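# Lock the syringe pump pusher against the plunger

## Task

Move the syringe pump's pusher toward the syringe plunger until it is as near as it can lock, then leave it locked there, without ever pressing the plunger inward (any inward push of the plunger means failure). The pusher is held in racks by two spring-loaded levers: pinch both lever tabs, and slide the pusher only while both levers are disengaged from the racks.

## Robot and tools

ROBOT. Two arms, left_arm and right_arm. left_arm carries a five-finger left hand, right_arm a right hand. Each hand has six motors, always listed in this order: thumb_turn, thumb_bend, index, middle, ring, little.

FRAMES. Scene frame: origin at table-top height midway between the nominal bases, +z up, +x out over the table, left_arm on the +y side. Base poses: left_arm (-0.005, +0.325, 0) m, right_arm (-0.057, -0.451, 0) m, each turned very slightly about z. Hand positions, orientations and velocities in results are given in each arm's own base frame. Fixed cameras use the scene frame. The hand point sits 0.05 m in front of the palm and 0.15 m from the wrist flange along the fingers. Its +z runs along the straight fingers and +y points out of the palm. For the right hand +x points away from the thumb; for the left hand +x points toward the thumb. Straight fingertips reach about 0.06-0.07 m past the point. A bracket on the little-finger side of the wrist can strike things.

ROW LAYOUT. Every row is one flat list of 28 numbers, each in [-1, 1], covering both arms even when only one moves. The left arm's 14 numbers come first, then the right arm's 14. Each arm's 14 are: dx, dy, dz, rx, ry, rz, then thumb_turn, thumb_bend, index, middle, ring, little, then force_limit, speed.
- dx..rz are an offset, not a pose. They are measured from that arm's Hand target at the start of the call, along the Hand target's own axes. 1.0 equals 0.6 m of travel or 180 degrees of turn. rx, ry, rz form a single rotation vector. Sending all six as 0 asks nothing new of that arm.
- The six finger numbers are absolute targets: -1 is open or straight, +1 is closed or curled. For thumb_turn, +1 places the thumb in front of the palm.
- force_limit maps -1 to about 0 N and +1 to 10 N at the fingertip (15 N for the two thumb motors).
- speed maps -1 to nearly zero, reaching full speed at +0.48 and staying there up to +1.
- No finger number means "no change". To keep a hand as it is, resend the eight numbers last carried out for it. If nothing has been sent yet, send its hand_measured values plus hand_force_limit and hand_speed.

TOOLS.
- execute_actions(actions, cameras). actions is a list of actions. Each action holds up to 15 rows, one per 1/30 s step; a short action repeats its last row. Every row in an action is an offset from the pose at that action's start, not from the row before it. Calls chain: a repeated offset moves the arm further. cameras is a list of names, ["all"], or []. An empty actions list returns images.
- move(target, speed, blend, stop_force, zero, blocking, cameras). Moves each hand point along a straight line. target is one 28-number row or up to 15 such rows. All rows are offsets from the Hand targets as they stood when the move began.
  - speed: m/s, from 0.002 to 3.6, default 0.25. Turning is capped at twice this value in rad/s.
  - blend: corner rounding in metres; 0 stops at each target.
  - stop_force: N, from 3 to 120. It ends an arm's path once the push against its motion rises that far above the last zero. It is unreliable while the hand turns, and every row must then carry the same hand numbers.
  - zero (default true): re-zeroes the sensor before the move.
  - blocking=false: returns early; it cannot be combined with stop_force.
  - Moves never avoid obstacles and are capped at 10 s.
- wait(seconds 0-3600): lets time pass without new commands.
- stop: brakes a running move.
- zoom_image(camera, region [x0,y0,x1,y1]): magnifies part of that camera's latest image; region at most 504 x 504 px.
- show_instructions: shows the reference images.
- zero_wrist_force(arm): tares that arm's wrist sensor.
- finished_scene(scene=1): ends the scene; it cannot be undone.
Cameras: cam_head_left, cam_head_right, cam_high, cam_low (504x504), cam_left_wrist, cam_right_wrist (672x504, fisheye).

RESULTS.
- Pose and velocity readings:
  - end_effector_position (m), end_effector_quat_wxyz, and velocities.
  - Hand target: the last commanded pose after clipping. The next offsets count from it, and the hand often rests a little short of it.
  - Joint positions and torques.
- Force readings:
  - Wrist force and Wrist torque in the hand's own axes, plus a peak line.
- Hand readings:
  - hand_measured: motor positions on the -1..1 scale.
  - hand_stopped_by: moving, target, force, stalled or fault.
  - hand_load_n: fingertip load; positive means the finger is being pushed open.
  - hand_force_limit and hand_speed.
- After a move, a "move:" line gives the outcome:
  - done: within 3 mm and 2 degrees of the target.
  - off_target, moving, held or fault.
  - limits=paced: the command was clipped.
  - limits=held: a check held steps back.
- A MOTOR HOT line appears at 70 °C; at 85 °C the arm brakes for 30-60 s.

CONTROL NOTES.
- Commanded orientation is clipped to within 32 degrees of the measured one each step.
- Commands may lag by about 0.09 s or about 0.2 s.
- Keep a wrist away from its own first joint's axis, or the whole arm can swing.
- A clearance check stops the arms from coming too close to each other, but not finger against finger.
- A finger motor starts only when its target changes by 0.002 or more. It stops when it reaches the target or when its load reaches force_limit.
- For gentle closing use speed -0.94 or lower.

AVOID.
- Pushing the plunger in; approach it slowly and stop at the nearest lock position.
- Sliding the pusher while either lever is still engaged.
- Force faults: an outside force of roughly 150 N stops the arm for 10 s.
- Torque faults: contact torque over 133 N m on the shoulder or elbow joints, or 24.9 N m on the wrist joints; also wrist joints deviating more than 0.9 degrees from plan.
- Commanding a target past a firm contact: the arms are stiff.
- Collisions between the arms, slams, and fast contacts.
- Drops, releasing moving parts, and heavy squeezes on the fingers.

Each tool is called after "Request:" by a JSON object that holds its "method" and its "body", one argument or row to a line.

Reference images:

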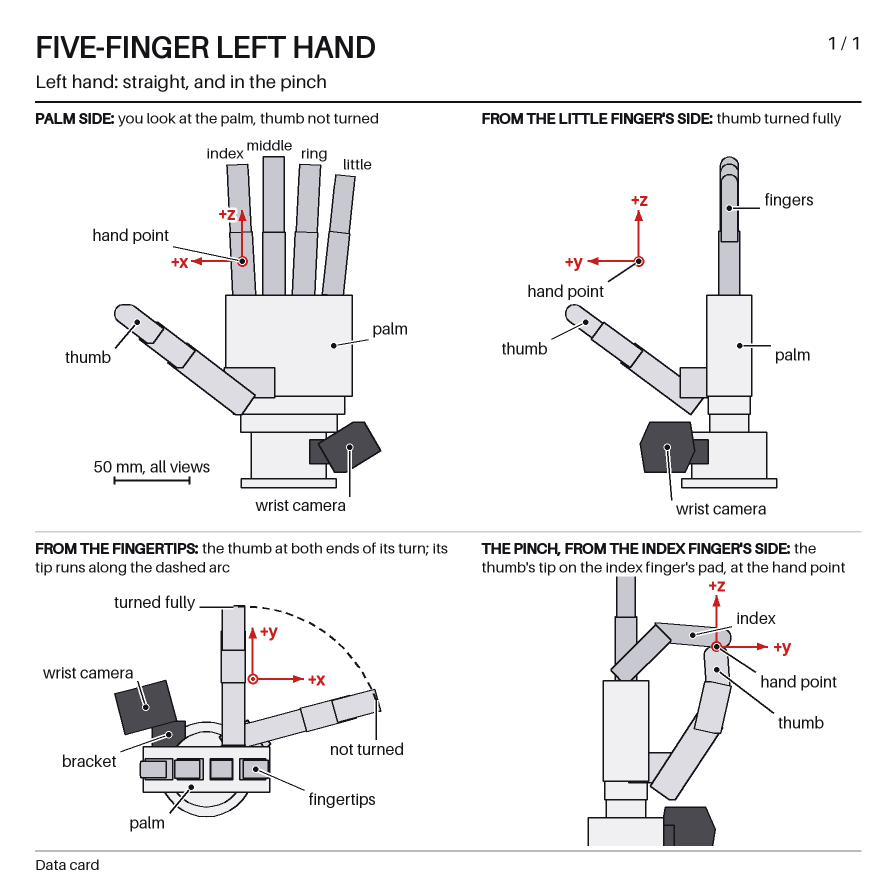

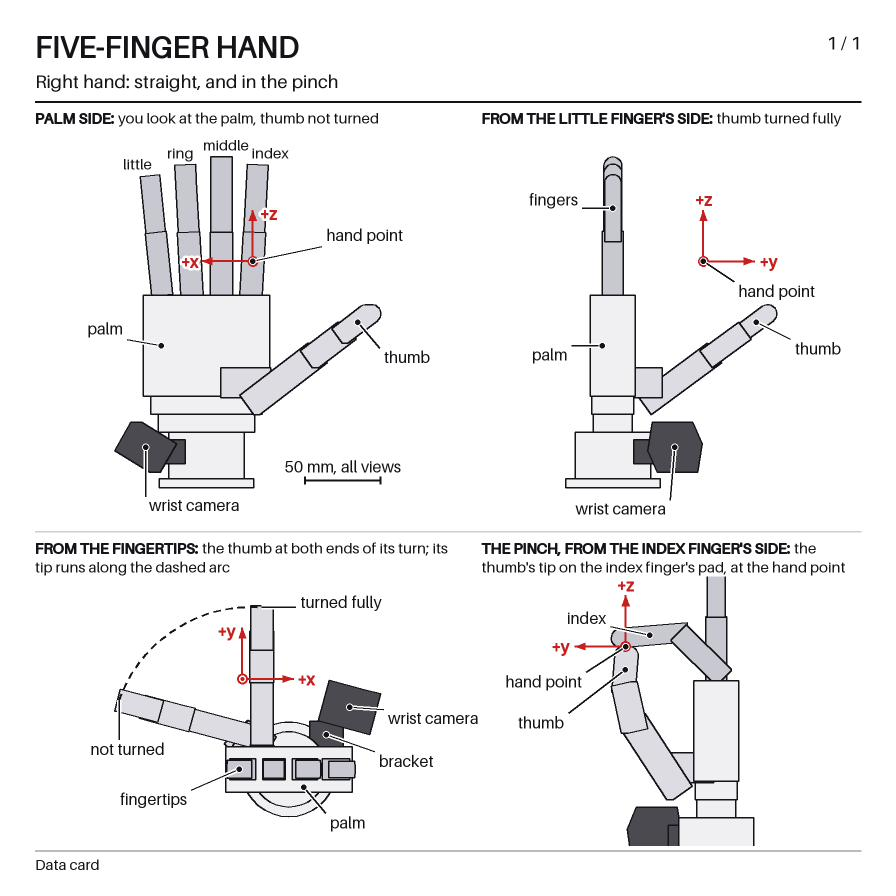

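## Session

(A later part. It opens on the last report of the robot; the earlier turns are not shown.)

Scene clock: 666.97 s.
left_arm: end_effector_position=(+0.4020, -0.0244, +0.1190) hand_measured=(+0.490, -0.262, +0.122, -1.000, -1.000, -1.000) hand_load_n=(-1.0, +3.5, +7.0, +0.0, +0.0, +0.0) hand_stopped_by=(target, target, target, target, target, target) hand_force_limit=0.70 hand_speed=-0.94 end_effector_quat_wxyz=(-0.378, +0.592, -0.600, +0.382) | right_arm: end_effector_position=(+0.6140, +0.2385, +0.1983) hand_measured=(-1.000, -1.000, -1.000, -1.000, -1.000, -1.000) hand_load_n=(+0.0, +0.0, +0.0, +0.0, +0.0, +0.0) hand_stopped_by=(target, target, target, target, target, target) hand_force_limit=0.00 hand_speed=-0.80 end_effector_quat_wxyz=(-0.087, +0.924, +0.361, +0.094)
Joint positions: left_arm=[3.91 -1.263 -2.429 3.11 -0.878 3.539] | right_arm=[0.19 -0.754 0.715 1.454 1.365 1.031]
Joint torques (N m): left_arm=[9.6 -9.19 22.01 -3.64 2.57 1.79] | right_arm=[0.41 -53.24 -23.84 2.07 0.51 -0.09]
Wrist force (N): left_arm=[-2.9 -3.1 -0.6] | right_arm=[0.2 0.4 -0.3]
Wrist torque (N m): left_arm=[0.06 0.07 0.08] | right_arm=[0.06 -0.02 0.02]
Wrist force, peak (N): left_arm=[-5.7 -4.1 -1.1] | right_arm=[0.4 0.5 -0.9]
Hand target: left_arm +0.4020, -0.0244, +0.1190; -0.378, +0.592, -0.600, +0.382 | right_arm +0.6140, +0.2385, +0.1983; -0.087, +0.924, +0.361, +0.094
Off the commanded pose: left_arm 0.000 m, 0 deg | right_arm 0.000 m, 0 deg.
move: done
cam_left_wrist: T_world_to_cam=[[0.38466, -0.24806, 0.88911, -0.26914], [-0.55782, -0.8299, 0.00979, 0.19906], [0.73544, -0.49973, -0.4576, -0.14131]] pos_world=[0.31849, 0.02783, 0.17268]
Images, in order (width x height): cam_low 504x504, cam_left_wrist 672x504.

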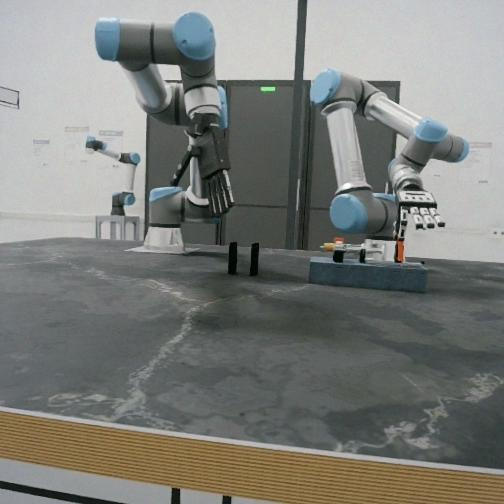

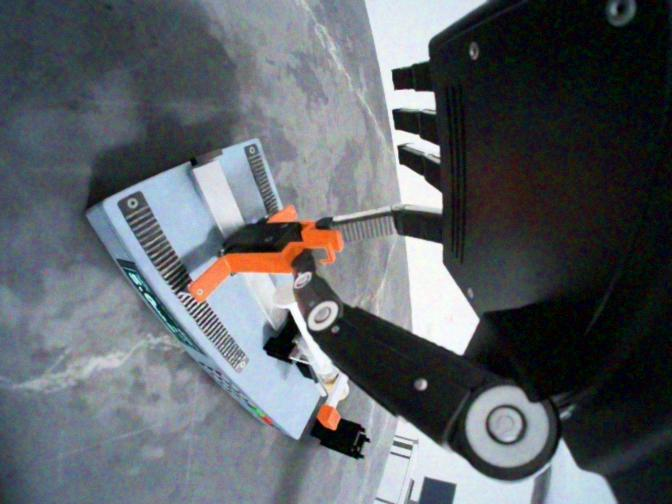

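Request:
{"method": "move", "body": {
  "target": [0.02,0,0,0,0,0,0.49,-0.26,0.125,-1,-1,-1,0.7,-0.94,0,0,0,0,0,0,-1,-1,-1,-1,-1,-1,0,-0.8],
  "speed": 0.015,
  "stop_force": 6,
  "cameras": ["cam_left_wrist","cam_low","cam_high"]
}}

Request:
{"method": "zoom_image", "body": {
  "camera": "cam_left_wrist",
  "region": [200, 230, 340, 350]
}}

Request:
{"method": "zoom_image", "body": {
  "camera": "cam_low",
  "region": [360, 220, 430, 280]
}}

Request:
{"method": "zoom_image", "body": {
  "camera": "cam_high",
  "region": [190, 120, 300, 230]
}}

Scene clock: 711.03 s.
left_arm: end_effector_position=(+0.4018, -0.0364, +0.1190) hand_measured=(+0.490, -0.262, +0.122, -1.000, -1.000, -1.000) hand_load_n=(-1.5, +3.5, +6.5, +0.0, +0.0, +0.0) hand_stopped_by=(target, target, target, target, target, target) hand_force_limit=0.70 hand_speed=-0.94 end_effector_quat_wxyz=(-0.378, +0.592, -0.600, +0.382) | right_arm: end_effector_position=(+0.6140, +0.2385, +0.1983) hand_measured=(-1.000, -1.000, -1.000, -1.000, -1.000, -1.000) hand_load_n=(+0.0, +0.0, -0.5, +0.0, +0.0, +0.0) hand_stopped_by=(target, target, target, target, target, target) hand_force_limit=0.00 hand_speed=-0.80 end_effector_quat_wxyz=(-0.087, +0.924, +0.361, +0.094)
Joint positions: left_arm=[3.852 -1.252 -2.431 3.127 -0.927 3.499] | right_arm=[0.19 -0.754 0.715 1.454 1.365 1.031]
Joint torques (N m): left_arm=[10.39 -4.38 17.46 -3.4 2.97 1.42] | right_arm=[-0.77 -53.34 -24.19 1.99 0.78 0.3]
Wrist force (N): left_arm=[-3.3 -1.9 -1.8] | right_arm=[0.3 0.0 -0.3]
Wrist torque (N m): left_arm=[0.19 0.07 0.12] | right_arm=[0.01 -0.04 0.03]
Wrist force, peak (N): left_arm=[-5.4 -5.3 -1.5] | right_arm=[0.1 0.8 -0.8]
Hand target: left_arm +0.4018, -0.0364, +0.1190; -0.378, +0.592, -0.600, +0.382 | right_arm +0.6140, +0.2385, +0.1983; -0.087, +0.924, +0.361, +0.094
Off the commanded pose: left_arm 0.000 m, 0 deg | right_arm 0.000 m, 0 deg.
move: done
cam_left_wrist: T_world_to_cam=[[0.38458, -0.24811, 0.88912, -0.27202], [-0.55781, -0.82991, 0.00969, 0.18901], [0.73549, -0.49969, -0.45756, -0.14718]] pos_world=[0.31829, 0.01583, 0.17268]
Images, in order (width x height): cam_high 504x504, cam_low 504x504, cam_left_wrist 672x504.

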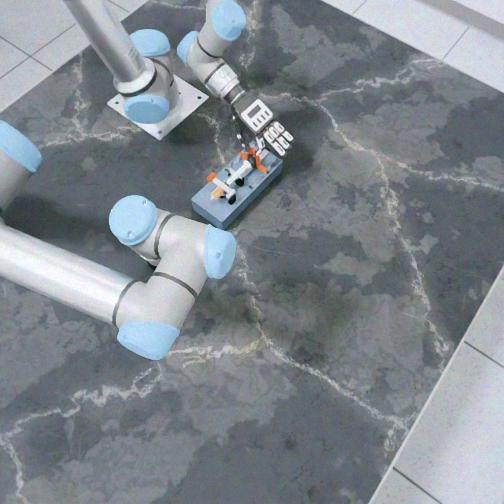

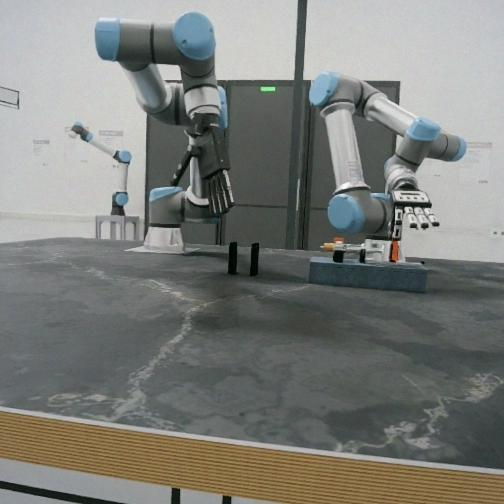

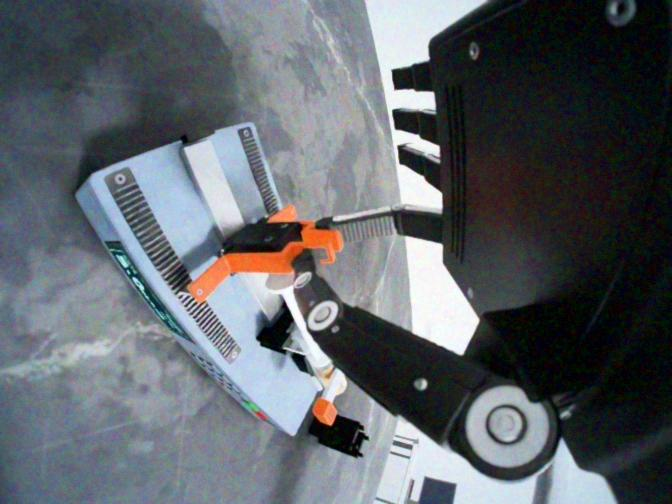

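Scaled by 3.600 from the camera's image (finer frame: 960x720).

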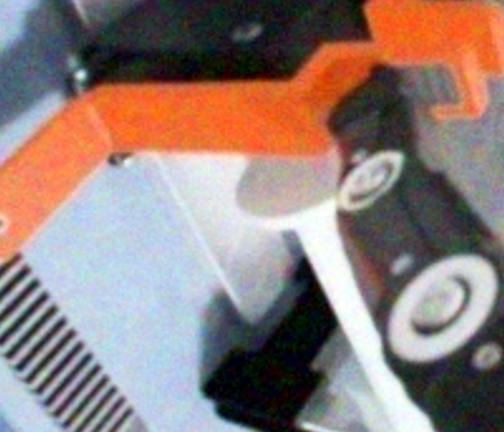

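Scaled by 7.200 from the camera's image (finer frame: 720x720).

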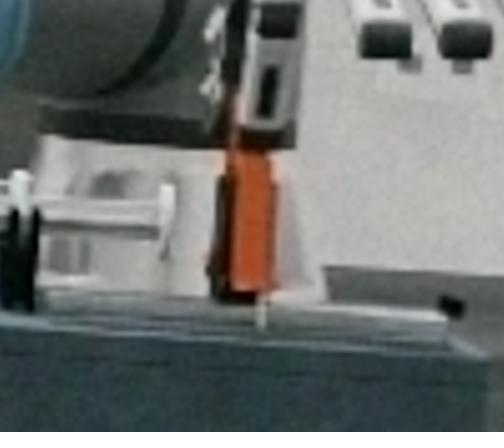

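Scaled by 4.582 from the camera's image (finer frame: 720x720).

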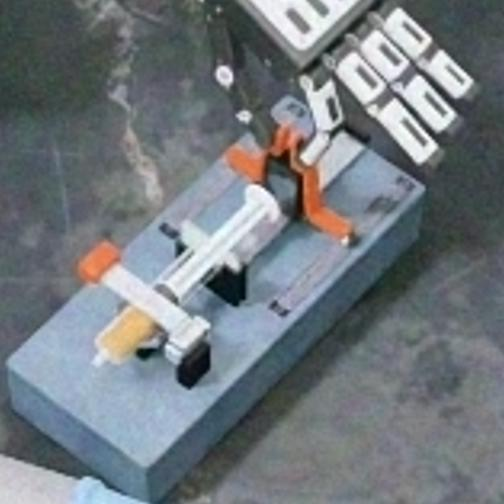

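Request:
{"method": "move", "body": {
  "target": [0,0.006,-0.0128,0,0,0,0.49,-0.26,-0.16,-1,-1,-1,0.7,-0.9,0,0,0,0,0,0,-1,-1,-1,-1,-1,-1,0,-0.8],
  "speed": 0.01,
  "cameras": ["cam_left_wrist"]
}}

Scene clock: 718.00 s.
left_arm: end_effector_position=(+0.3933, -0.0363, +0.1190) hand_measured=(+0.490, -0.260, -0.160, -1.000, -1.000, -1.000) hand_load_n=(+0.0, +0.0, +0.0, +0.0, +0.0, +0.0) hand_stopped_by=(target, target, target, target, target, target) hand_force_limit=0.70 hand_speed=-0.90 end_effector_quat_wxyz=(-0.378, +0.592, -0.600, +0.382) | right_arm: end_effector_position=(+0.6140, +0.2385, +0.1983) hand_measured=(-1.000, -1.000, -1.000, -1.000, -1.000, -1.000) hand_load_n=(+0.0, +0.0, +0.0, +0.0, +0.0, +0.0) hand_stopped_by=(target, target, target, target, target, target) hand_force_limit=0.00 hand_speed=-0.80 end_effector_quat_wxyz=(-0.087, +0.924, +0.361, +0.094)
Joint positions: left_arm=[3.892 -1.222 -2.451 3.1 -0.894 3.526] | right_arm=[0.19 -0.754 0.715 1.454 1.365 1.031]
Joint torques (N m): left_arm=[-12.12 -10.19 26.76 2.36 -1.66 -1.19] | right_arm=[-0.71 -54 -23.71 2 0.66 0.18]
Wrist force (N): left_arm=[-1.8 -0.2 -2.2] | right_arm=[0.3 0.3 -0.8]
Wrist torque (N m): left_arm=[0.30 0.01 0.01] | right_arm=[0.08 -0.03 0.04]
Wrist force, peak (N): left_arm=[-2.3 -4.0 -3.5] | right_arm=[0.3 0.5 -0.8]
Hand target: left_arm +0.3934, -0.0363, +0.1190; -0.378, +0.592, -0.600, +0.382 | right_arm +0.6140, +0.2385, +0.1983; -0.087, +0.924, +0.361, +0.094
Off the commanded pose: left_arm 0.000 m, 0 deg | right_arm 0.000 m, 0 deg.
move: done
cam_left_wrist: T_world_to_cam=[[0.38466, -0.24799, 0.88912, -0.26866], [-0.55776, -0.82995, 0.00982, 0.18431], [0.73549, -0.49969, -0.45757, -0.14092]] pos_world=[0.30979, 0.01593, 0.17258]

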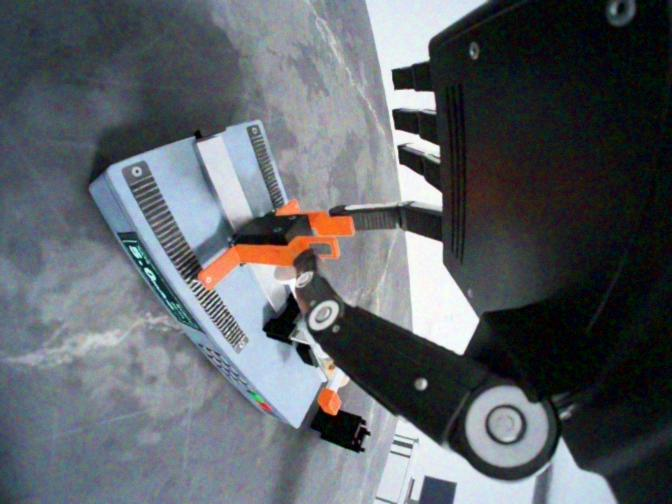

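Request:
{"method": "move", "body": {
  "target": [
    [0,-0.0864,-0.0513,0,0,0,0.49,-0.34,-0.34,-1,-1,-1,0,-0.5,0,0,0,0,0,0,-1,-1,-1,-1,-1,-1,0,-0.8],
    [0.1103,-0.0693,-0.092,0,0,0,-1,-1,-1,-1,-1,-1,0,0,0,0,0,0,0,0,-1,-1,-1,-1,-1,-1,0,-0.8],
    [0.1103,0.0395,-0.0413,0,0,0,-1,-1,-1,-1,-1,-1,0,0,0,0,0,0,0,0,-1,-1,-1,-1,-1,-1,0,-0.8]
  ],
  "speed": 0.1,
  "cameras": ["cam_left_wrist","cam_low","cam_high","cam_head_left"]
}}

Request:
{"method": "zoom_image", "body": {
  "camera": "cam_left_wrist",
  "region": [200, 150, 400, 350]
}}

Scene clock: 738.53 s.
left_arm: end_effector_position=(+0.3600, -0.1020, +0.1079) hand_measured=(-1.000, -1.000, -1.000, -1.000, -1.000, -1.000) hand_load_n=(+0.0, +0.0, -0.5, +0.0, +0.0, +0.0) hand_stopped_by=(target, target, target, target, target, target) hand_force_limit=0.00 hand_speed=0.00 end_effector_quat_wxyz=(-0.377, +0.592, -0.600, +0.382) | right_arm: end_effector_position=(+0.6140, +0.2385, +0.1983) hand_measured=(-1.000, -1.000, -1.000, -1.000, -1.000, -1.000) hand_load_n=(+0.0, +0.0, +0.0, +0.0, +0.0, +0.0) hand_stopped_by=(target, target, target, target, target, target) hand_force_limit=0.00 hand_speed=-0.80 end_effector_quat_wxyz=(-0.087, +0.924, +0.361, +0.094)
Joint positions: left_arm=[3.612 -1.115 -2.526 3.155 -1.136 3.36] | right_arm=[0.19 -0.754 0.715 1.454 1.365 1.031]
Joint torques (N m): left_arm=[-6.34 11.43 18.81 -0.55 -0.24 -0.24] | right_arm=[0.42 -54.88 -24.99 2.02 0.61 0]
Wrist force (N): left_arm=[-2.1 -0.6 -2.1] | right_arm=[0.2 0.1 -0.7]
Wrist torque (N m): left_arm=[0.23 0.07 0.17] | right_arm=[0.05 -0.02 0.03]
Wrist force, peak (N): left_arm=[-1.9 -1.5 -2.8] | right_arm=[0.3 0.5 -0.9]
Hand target: left_arm +0.3600, -0.1020, +0.1079; -0.378, +0.592, -0.600, +0.382 | right_arm +0.6140, +0.2385, +0.1983; -0.087, +0.924, +0.361, +0.094
Off the commanded pose: left_arm 0.000 m, 0 deg | right_arm 0.000 m, 0 deg.
move: done
cam_left_wrist: T_world_to_cam=[[0.38486, -0.2479, 0.88906, -0.2624], [-0.55773, -0.82996, 0.01001, 0.11128], [0.73541, -0.49971, -0.45768, -0.15425]] pos_world=[0.27649, -0.04977, 0.16158]
Images, in order (width x height): cam_head_left 504x504, cam_high 504x504, cam_low 504x504, cam_left_wrist 672x504.

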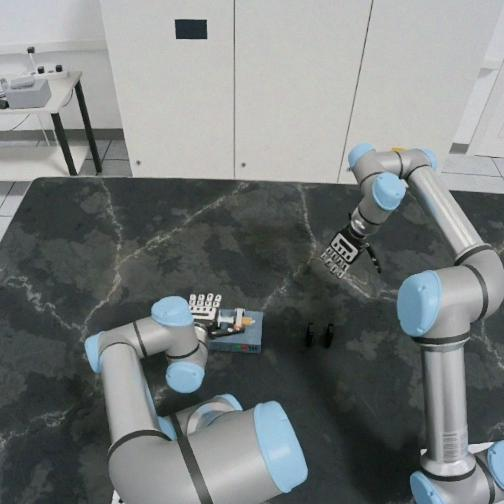

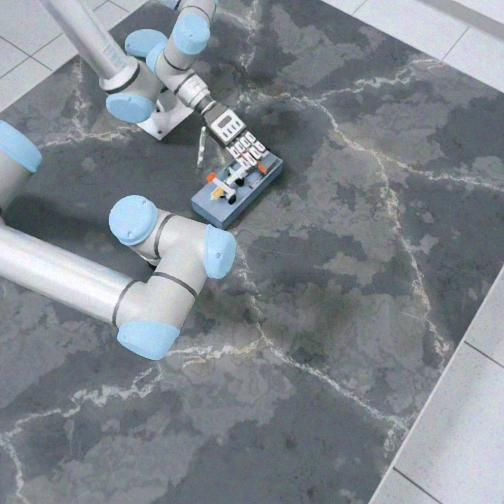

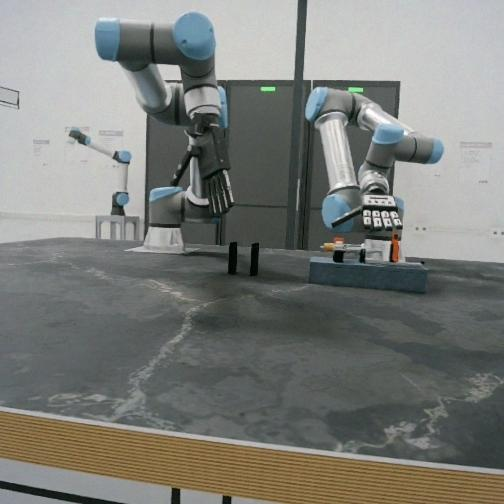

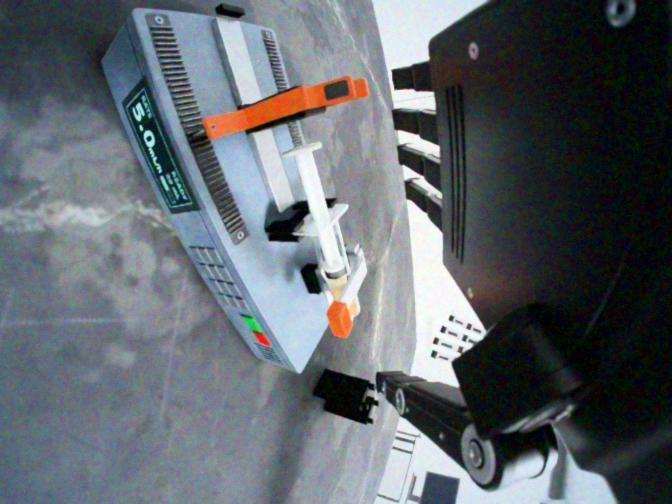

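Scaled by 2.520 from the camera's image (finer frame: 960x720).

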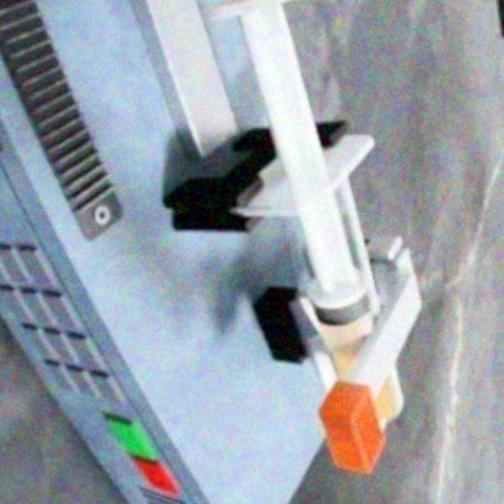

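Request:
{"method": "zoom_image", "body": {
  "camera": "cam_left_wrist",
  "region": [180, 60, 380, 180]
}}

Request:
{"method": "zoom_image", "body": {
  "camera": "cam_left_wrist",
  "region": [140, 0, 260, 120]
}}

Request:
{"method": "zoom_image", "body": {
  "camera": "cam_left_wrist",
  "region": [170, 110, 270, 250]
}}

Scaled by 2.520 from the camera's image (finer frame: 960x720).

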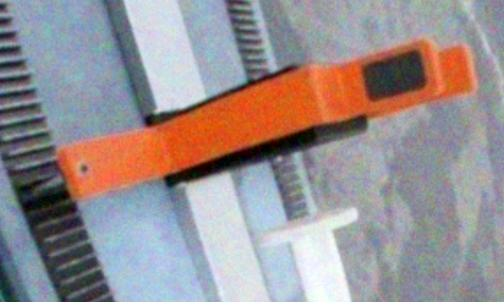

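Scaled by 4.200 from the camera's image (finer frame: 960x720).

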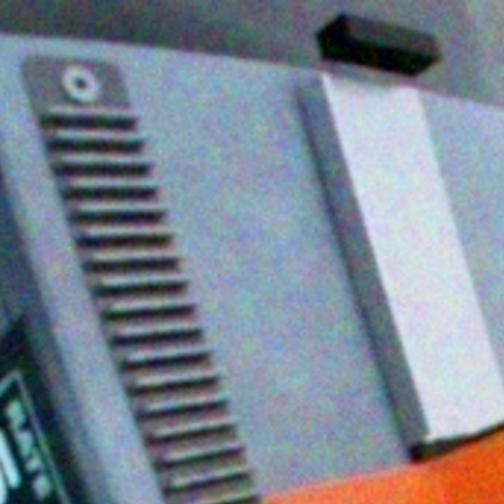

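Scaled by 3.600 from the camera's image (finer frame: 960x720).

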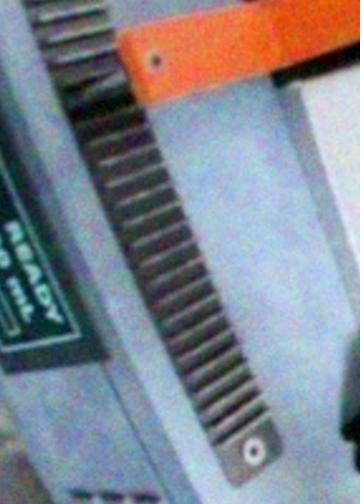

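Request:
{"method": "zoom_image", "body": {
  "camera": "cam_left_wrist",
  "region": [145, 10, 205, 70]
}}

Request:
{"method": "zoom_image", "body": {
  "camera": "cam_left_wrist",
  "region": [160, 60, 220, 120]
}}

Request:
{"method": "zoom_image", "body": {
  "camera": "cam_left_wrist",
  "region": [180, 110, 240, 170]
}}

Request:
{"method": "zoom_image", "body": {
  "camera": "cam_left_wrist",
  "region": [200, 160, 260, 220]
}}

Request:
{"method": "zoom_image", "body": {
  "camera": "cam_left_wrist",
  "region": [210, 190, 270, 250]
}}

Scaled by 8.400 from the camera's image (finer frame: 960x720).

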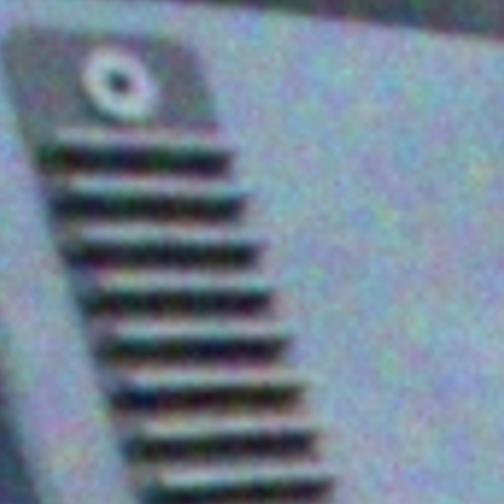

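Scaled by 8.400 from the camera's image (finer frame: 960x720).

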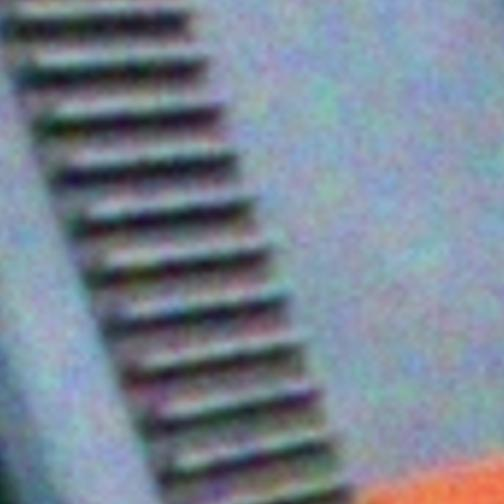

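Scaled by 8.400 from the camera's image (finer frame: 960x720).

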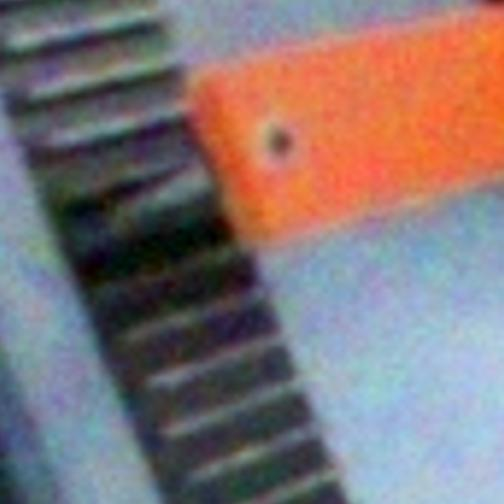

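Scaled by 8.400 from the camera's image (finer frame: 960x720).

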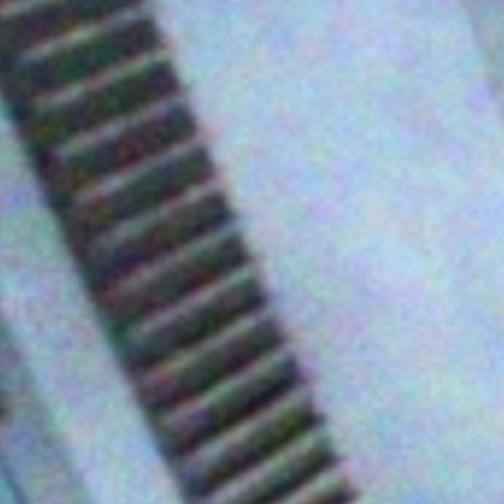

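Scaled by 8.400 from the camera's image (finer frame: 960x720).

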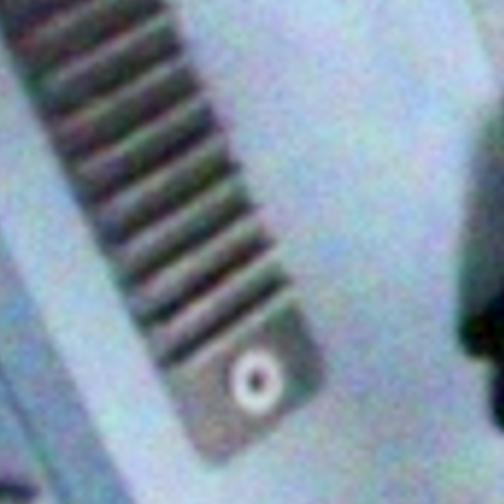

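Request:
{"method": "zoom_image", "body": {
  "camera": "cam_left_wrist",
  "region": [240, 90, 340, 170]
}}

Request:
{"method": "zoom_image", "body": {
  "camera": "cam_low",
  "region": [360, 220, 430, 280]
}}

Scaled by 5.040 from the camera's image (finer frame: 960x720).

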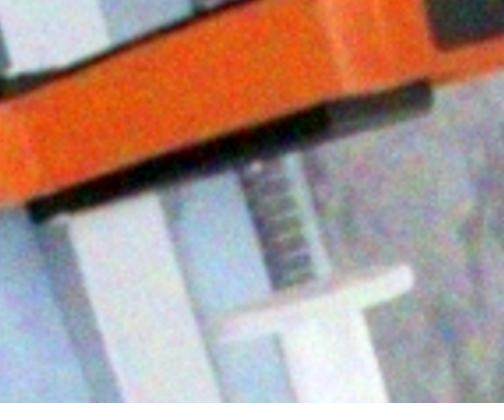

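Scaled by 7.200 from the camera's image (finer frame: 720x720).

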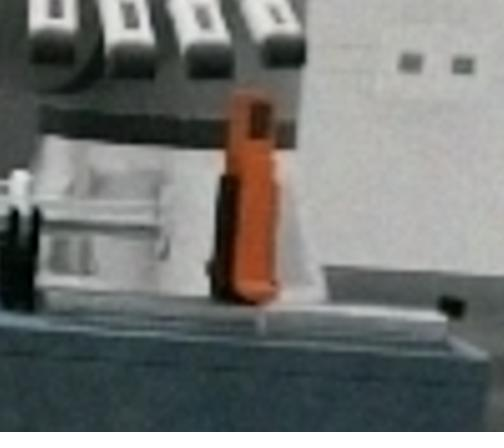

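Request:
{"method": "zoom_image", "body": {
  "camera": "cam_low",
  "region": [375, 225, 415, 270]
}}

Request:
{"method": "zoom_image", "body": {
  "camera": "cam_left_wrist",
  "region": [190, 105, 230, 145]
}}

Scaled by 11.200 from the camera's image (finer frame: 720x720).

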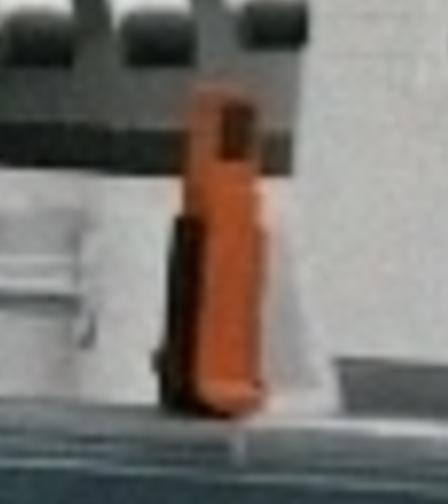

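Scaled by 12.600 from the camera's image (finer frame: 960x720).

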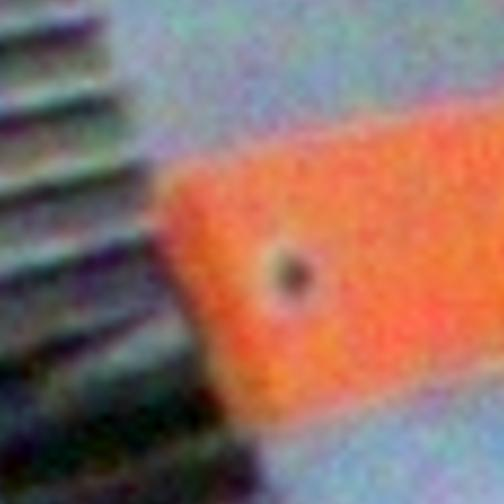

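Request:
{"method": "move", "body": {
  "target": [
    [0,-0.1239,-0.0578,0,0,0,-1,-1,-1,-1,-1,-1,0,0,0,0,0,0,0,0,-1,-1,-1,-1,-1,-1,0,-0.8],
    [-0.1135,-0.1112,-0.0022,0,0,0,0.49,-0.34,-0.34,-1,-1,-1,0,0,0,0,0,0,0,0,-1,-1,-1,-1,-1,-1,0,-0.8],
    [-0.1135,-0.0358,0.033,0,0,0,0.49,-0.34,-0.34,-1,-1,-1,0,0,0,0,0,0,0,0,-1,-1,-1,-1,-1,-1,0,-0.8]
  ],
  "speed": [0.15,0.15,0.08],
  "cameras": ["cam_left_wrist","cam_low","cam_high"]
}}

Request:
{"method": "zoom_image", "body": {
  "camera": "cam_left_wrist",
  "region": [240, 160, 400, 280]
}}

Request:
{"method": "zoom_image", "body": {
  "camera": "cam_low",
  "region": [365, 220, 425, 280]
}}

Scene clock: 907.47 s.
left_arm: end_effector_position=(+0.3879, -0.0343, +0.1190) hand_measured=(+0.490, -0.340, -0.340, -1.000, -1.000, -1.000) hand_load_n=(+0.0, +0.5, +0.0, +0.0, +0.0, +0.0) hand_stopped_by=(target, target, target, target, target, target) hand_force_limit=0.00 hand_speed=0.00 end_effector_quat_wxyz=(-0.377, +0.593, -0.600, +0.382) | right_arm: end_effector_position=(+0.6140, +0.2385, +0.1983) hand_measured=(-1.000, -1.000, -1.000, -1.000, -1.000, -1.000) hand_load_n=(+0.0, +0.0, +0.0, +0.0, +0.0, +0.5) hand_stopped_by=(target, target, target, target, target, target) hand_force_limit=0.00 hand_speed=-0.80 end_effector_quat_wxyz=(-0.087, +0.924, +0.361, +0.094)
Joint positions: left_arm=[3.93 -1.204 -2.464 3.077 -0.862 3.553] | right_arm=[0.19 -0.754 0.715 1.454 1.365 1.031]
Joint torques (N m): left_arm=[-10.93 15.9 23.66 -1.76 -1.09 0.32] | right_arm=[-0.46 -53.97 -23.75 1.88 0.73 0.14]
Wrist force (N): left_arm=[-2.0 -0.7 -2.6] | right_arm=[0.5 0.3 -0.6]
Wrist torque (N m): left_arm=[0.25 0.04 0.16] | right_arm=[0.07 -0.06 0.05]
Wrist force, peak (N): left_arm=[-2.0 -2.2 -3.0] | right_arm=[0.5 0.7 -0.8]
Hand target: left_arm +0.3879, -0.0343, +0.1191; -0.378, +0.592, -0.600, +0.382 | right_arm +0.6140, +0.2385, +0.1983; -0.087, +0.924, +0.361, +0.094
Off the commanded pose: left_arm 0.000 m, 0 deg | right_arm 0.000 m, 0 deg.
move: done
cam_left_wrist: T_world_to_cam=[[0.38477, -0.24785, 0.88911, -0.26621], [-0.55779, -0.82992, 0.01004, 0.18293], [0.7354, -0.4998, -0.45758, -0.13587]] pos_world=[0.30439, 0.01793, 0.17268]
Images, in order (width x height): cam_high 504x504, cam_low 504x504, cam_left_wrist 672x504.

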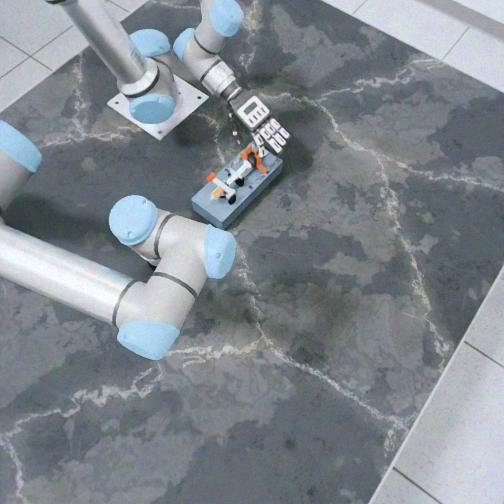

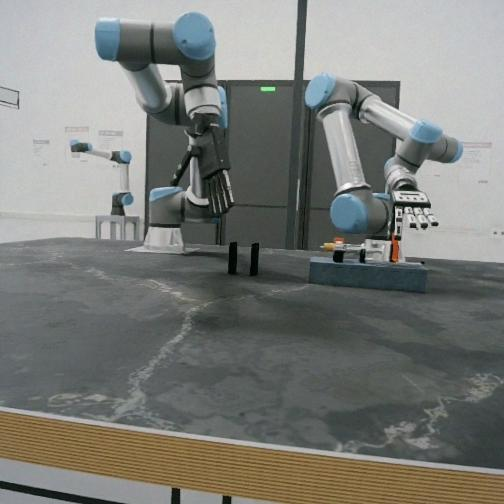

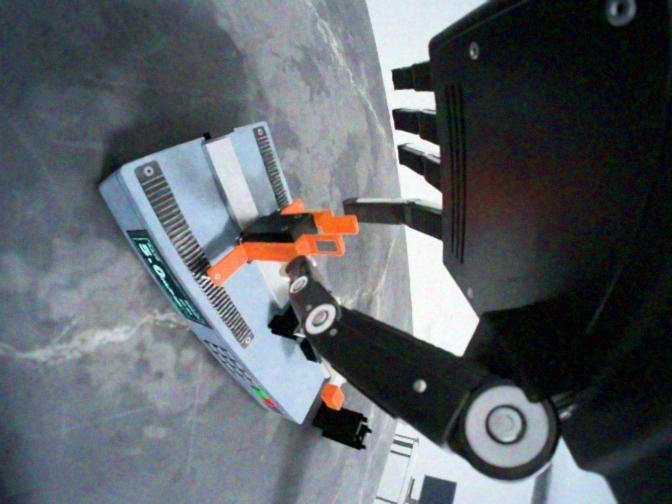

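Scaled by 3.150 from the camera's image (finer frame: 960x720).

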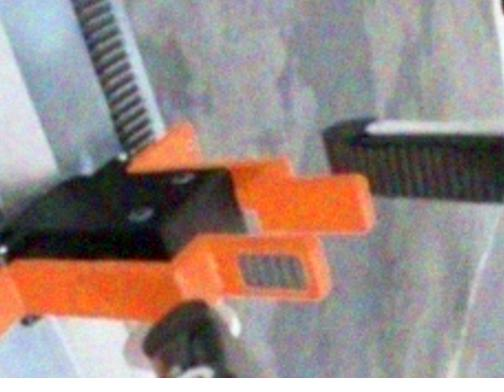

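Scaled by 8.400 from the camera's image (finer frame: 720x720).

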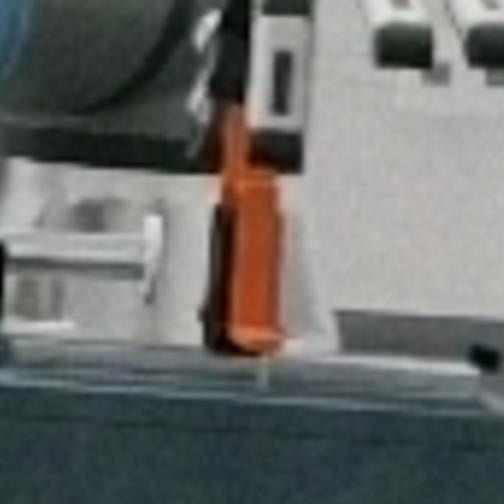

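Request:
{"method": "zoom_image", "body": {
  "camera": "cam_left_wrist",
  "region": [130, 150, 190, 210]
}}

Request:
{"method": "zoom_image", "body": {
  "camera": "cam_left_wrist",
  "region": [200, 290, 260, 350]
}}

Request:
{"method": "zoom_image", "body": {
  "camera": "cam_left_wrist",
  "region": [185, 245, 245, 305]
}}

Scaled by 8.400 from the camera's image (finer frame: 960x720).

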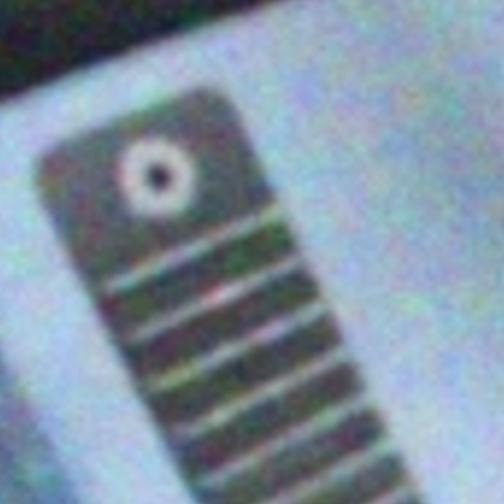

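Scaled by 8.400 from the camera's image (finer frame: 960x720).

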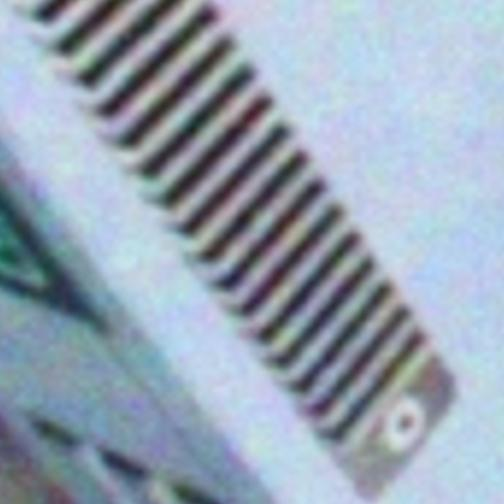

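Scaled by 8.400 from the camera's image (finer frame: 960x720).

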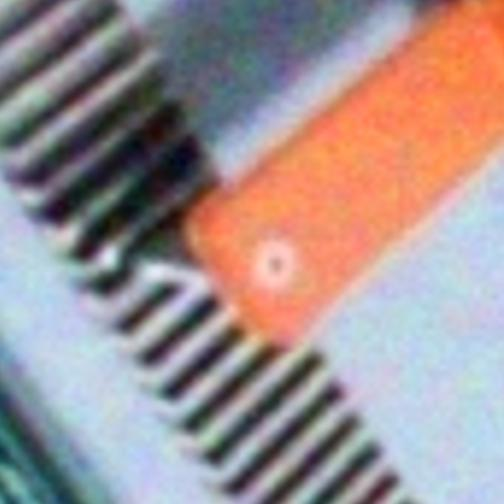

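Request:
{"method": "move", "body": {
  "target": [
    [0,-0.0047,0.0101,0,0,0,0.49,-0.26,-0.16,-1,-1,-1,-0.6,-0.8,0,0,0,0,0,0,-1,-1,-1,-1,-1,-1,0,-0.8],
    [0,-0.0065,0.0139,0,0,0,0.49,-0.26,-0.03,-1,-1,-1,-0.2,-0.94,0,0,0,0,0,0,-1,-1,-1,-1,-1,-1,0,-0.8],
    [0,-0.0079,0.0169,0,0,0,0.49,-0.26,0.026,-1,-1,-1,0.4,-0.94,0,0,0,0,0,0,-1,-1,-1,-1,-1,-1,0,-0.8]
  ],
  "speed": 0.03,
  "cameras": ["cam_left_wrist"]
}}

Scene clock: 944.10 s.
left_arm: end_effector_position=(+0.3991, -0.0344, +0.1191) hand_measured=(+0.490, -0.260, +0.024, -1.000, -1.000, -1.000) hand_load_n=(-1.0, +3.5, +4.5, +0.0, -0.5, -0.5) hand_stopped_by=(target, target, target, target, target, target) hand_force_limit=0.40 hand_speed=-0.94 end_effector_quat_wxyz=(-0.378, +0.592, -0.600, +0.382) | right_arm: end_effector_position=(+0.6140, +0.2385, +0.1983) hand_measured=(-1.000, -1.000, -1.000, -1.000, -1.000, -1.000) hand_load_n=(+0.0, +0.0, +0.0, +0.0, +0.0, +0.0) hand_stopped_by=(target, target, target, target, target, target) hand_force_limit=0.00 hand_speed=-0.80 end_effector_quat_wxyz=(-0.087, +0.924, +0.361, +0.094)
Joint positions: left_arm=[3.874 -1.244 -2.437 3.116 -0.909 3.514] | right_arm=[0.19 -0.754 0.715 1.454 1.365 1.031]
Joint torques (N m): left_arm=[11.18 17.31 9.03 -2.38 2.78 1.82] | right_arm=[-0.75 -54.07 -24.61 1.92 0.77 -0.05]
Wrist force (N): left_arm=[-2.2 0.5 -1.6] | right_arm=[-0.1 0.6 -0.7]
Wrist torque (N m): left_arm=[0.19 0.14 0.08] | right_arm=[0.13 0.03 0.02]
Wrist force, peak (N): left_arm=[-2.2 1.2 -6.2] | right_arm=[0.1 0.9 -0.9]
Hand target: left_arm +0.3991, -0.0344, +0.1191; -0.378, +0.592, -0.600, +0.382 | right_arm +0.6140, +0.2385, +0.1983; -0.087, +0.924, +0.361, +0.094
Off the commanded pose: left_arm 0.000 m, 0 deg | right_arm 0.000 m, 0 deg.
move: done
cam_left_wrist: T_world_to_cam=[[0.38466, -0.24806, 0.88911, -0.27059], [-0.55782, -0.8299, 0.00979, 0.18915], [0.73544, -0.49973, -0.4576, -0.14413]] pos_world=[0.31559, 0.01783, 0.17278]

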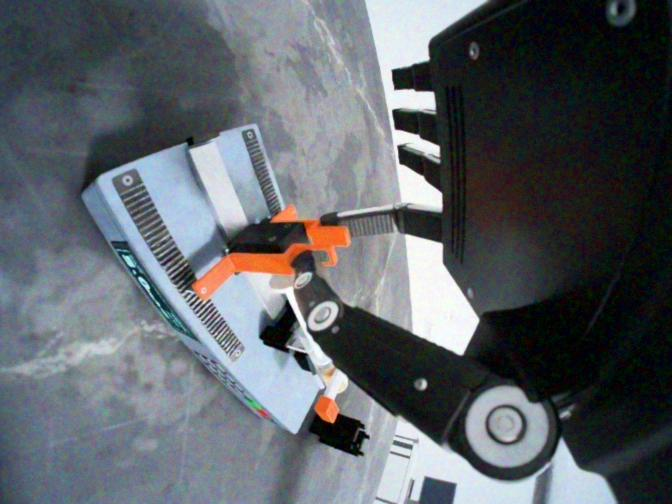

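Request:
{"method": "move", "body": {
  "target": [
    [0,-0.0014,0.003,0,0,0,0.49,-0.26,0.082,-1,-1,-1,0.6,-0.94,0,0,0,0,0,0,-1,-1,-1,-1,-1,-1,0,-0.8],
    [0,-0.0025,0.0053,0,0,0,0.49,-0.26,0.125,-1,-1,-1,0.7,-0.94,0,0,0,0,0,0,-1,-1,-1,-1,-1,-1,0,-0.8]
  ],
  "speed": 0.02,
  "cameras": ["cam_left_wrist","cam_low"]
}}

Request:
{"method": "zoom_image", "body": {
  "camera": "cam_left_wrist",
  "region": [180, 190, 380, 320]
}}

Request:
{"method": "zoom_image", "body": {
  "camera": "cam_low",
  "region": [365, 220, 425, 280]
}}

Scene clock: 951.93 s.
left_arm: end_effector_position=(+0.4026, -0.0345, +0.1191) hand_measured=(+0.490, -0.262, +0.122, -1.000, -1.000, -1.000) hand_load_n=(-1.0, +6.5, +5.5, +0.0, +0.0, -0.5) hand_stopped_by=(target, target, target, target, target, target) hand_force_limit=0.70 hand_speed=-0.94 end_effector_quat_wxyz=(-0.378, +0.592, -0.600, +0.382) | right_arm: end_effector_position=(+0.6140, +0.2385, +0.1983) hand_measured=(-1.000, -1.000, -1.000, -1.000, -1.000, -1.000) hand_load_n=(+0.0, -0.5, +0.0, +0.0, +0.0, +0.0) hand_stopped_by=(target, target, target, target, target, target) hand_force_limit=0.00 hand_speed=-0.80 end_effector_quat_wxyz=(-0.087, +0.924, +0.361, +0.094)
Joint positions: left_arm=[3.858 -1.256 -2.429 3.126 -0.922 3.503] | right_arm=[0.19 -0.754 0.715 1.454 1.365 1.031]
Joint torques (N m): left_arm=[10.4 17.27 10.18 -1.95 2.8 1.72] | right_arm=[-0.34 -54.57 -25.43 2.06 0.53 0.12]
Wrist force (N): left_arm=[-2.2 0.2 -8.2] | right_arm=[0.0 0.3 -0.6]
Wrist torque (N m): left_arm=[0.31 0.04 0.13] | right_arm=[0.07 -0.01 0.02]
Wrist force, peak (N): left_arm=[-2.3 -1.4 -10.2] | right_arm=[0.4 0.8 -0.6]
Hand target: left_arm +0.4026, -0.0345, +0.1191; -0.378, +0.592, -0.600, +0.382 | right_arm +0.6140, +0.2385, +0.1983; -0.087, +0.924, +0.361, +0.094
Off the commanded pose: left_arm 0.000 m, 0 deg | right_arm 0.000 m, 0 deg.
move: done
cam_left_wrist: T_world_to_cam=[[0.38466, -0.24806, 0.88911, -0.27196], [-0.55782, -0.8299, 0.00979, 0.19102], [0.73544, -0.49973, -0.4576, -0.14675]] pos_world=[0.31909, 0.01773, 0.17278]
Images, in order (width x height): cam_low 504x504, cam_left_wrist 672x504.

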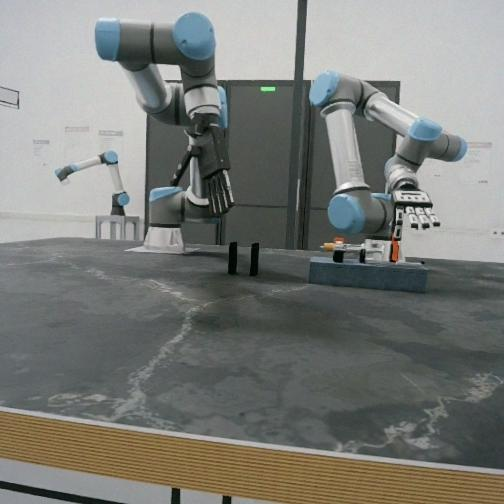

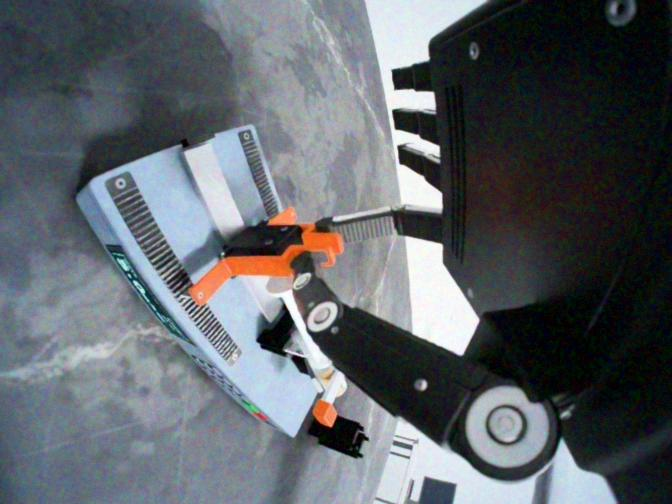

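Scaled by 2.520 from the camera's image (finer frame: 960x720).

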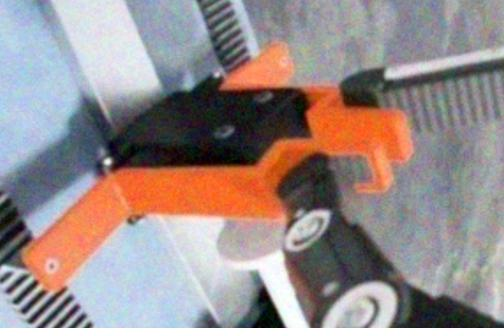

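Scaled by 8.400 from the camera's image (finer frame: 720x720).

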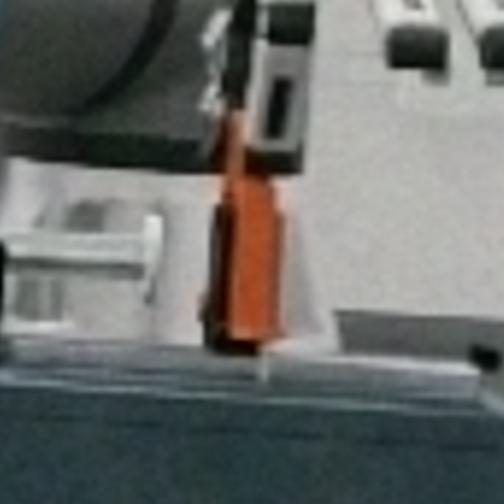

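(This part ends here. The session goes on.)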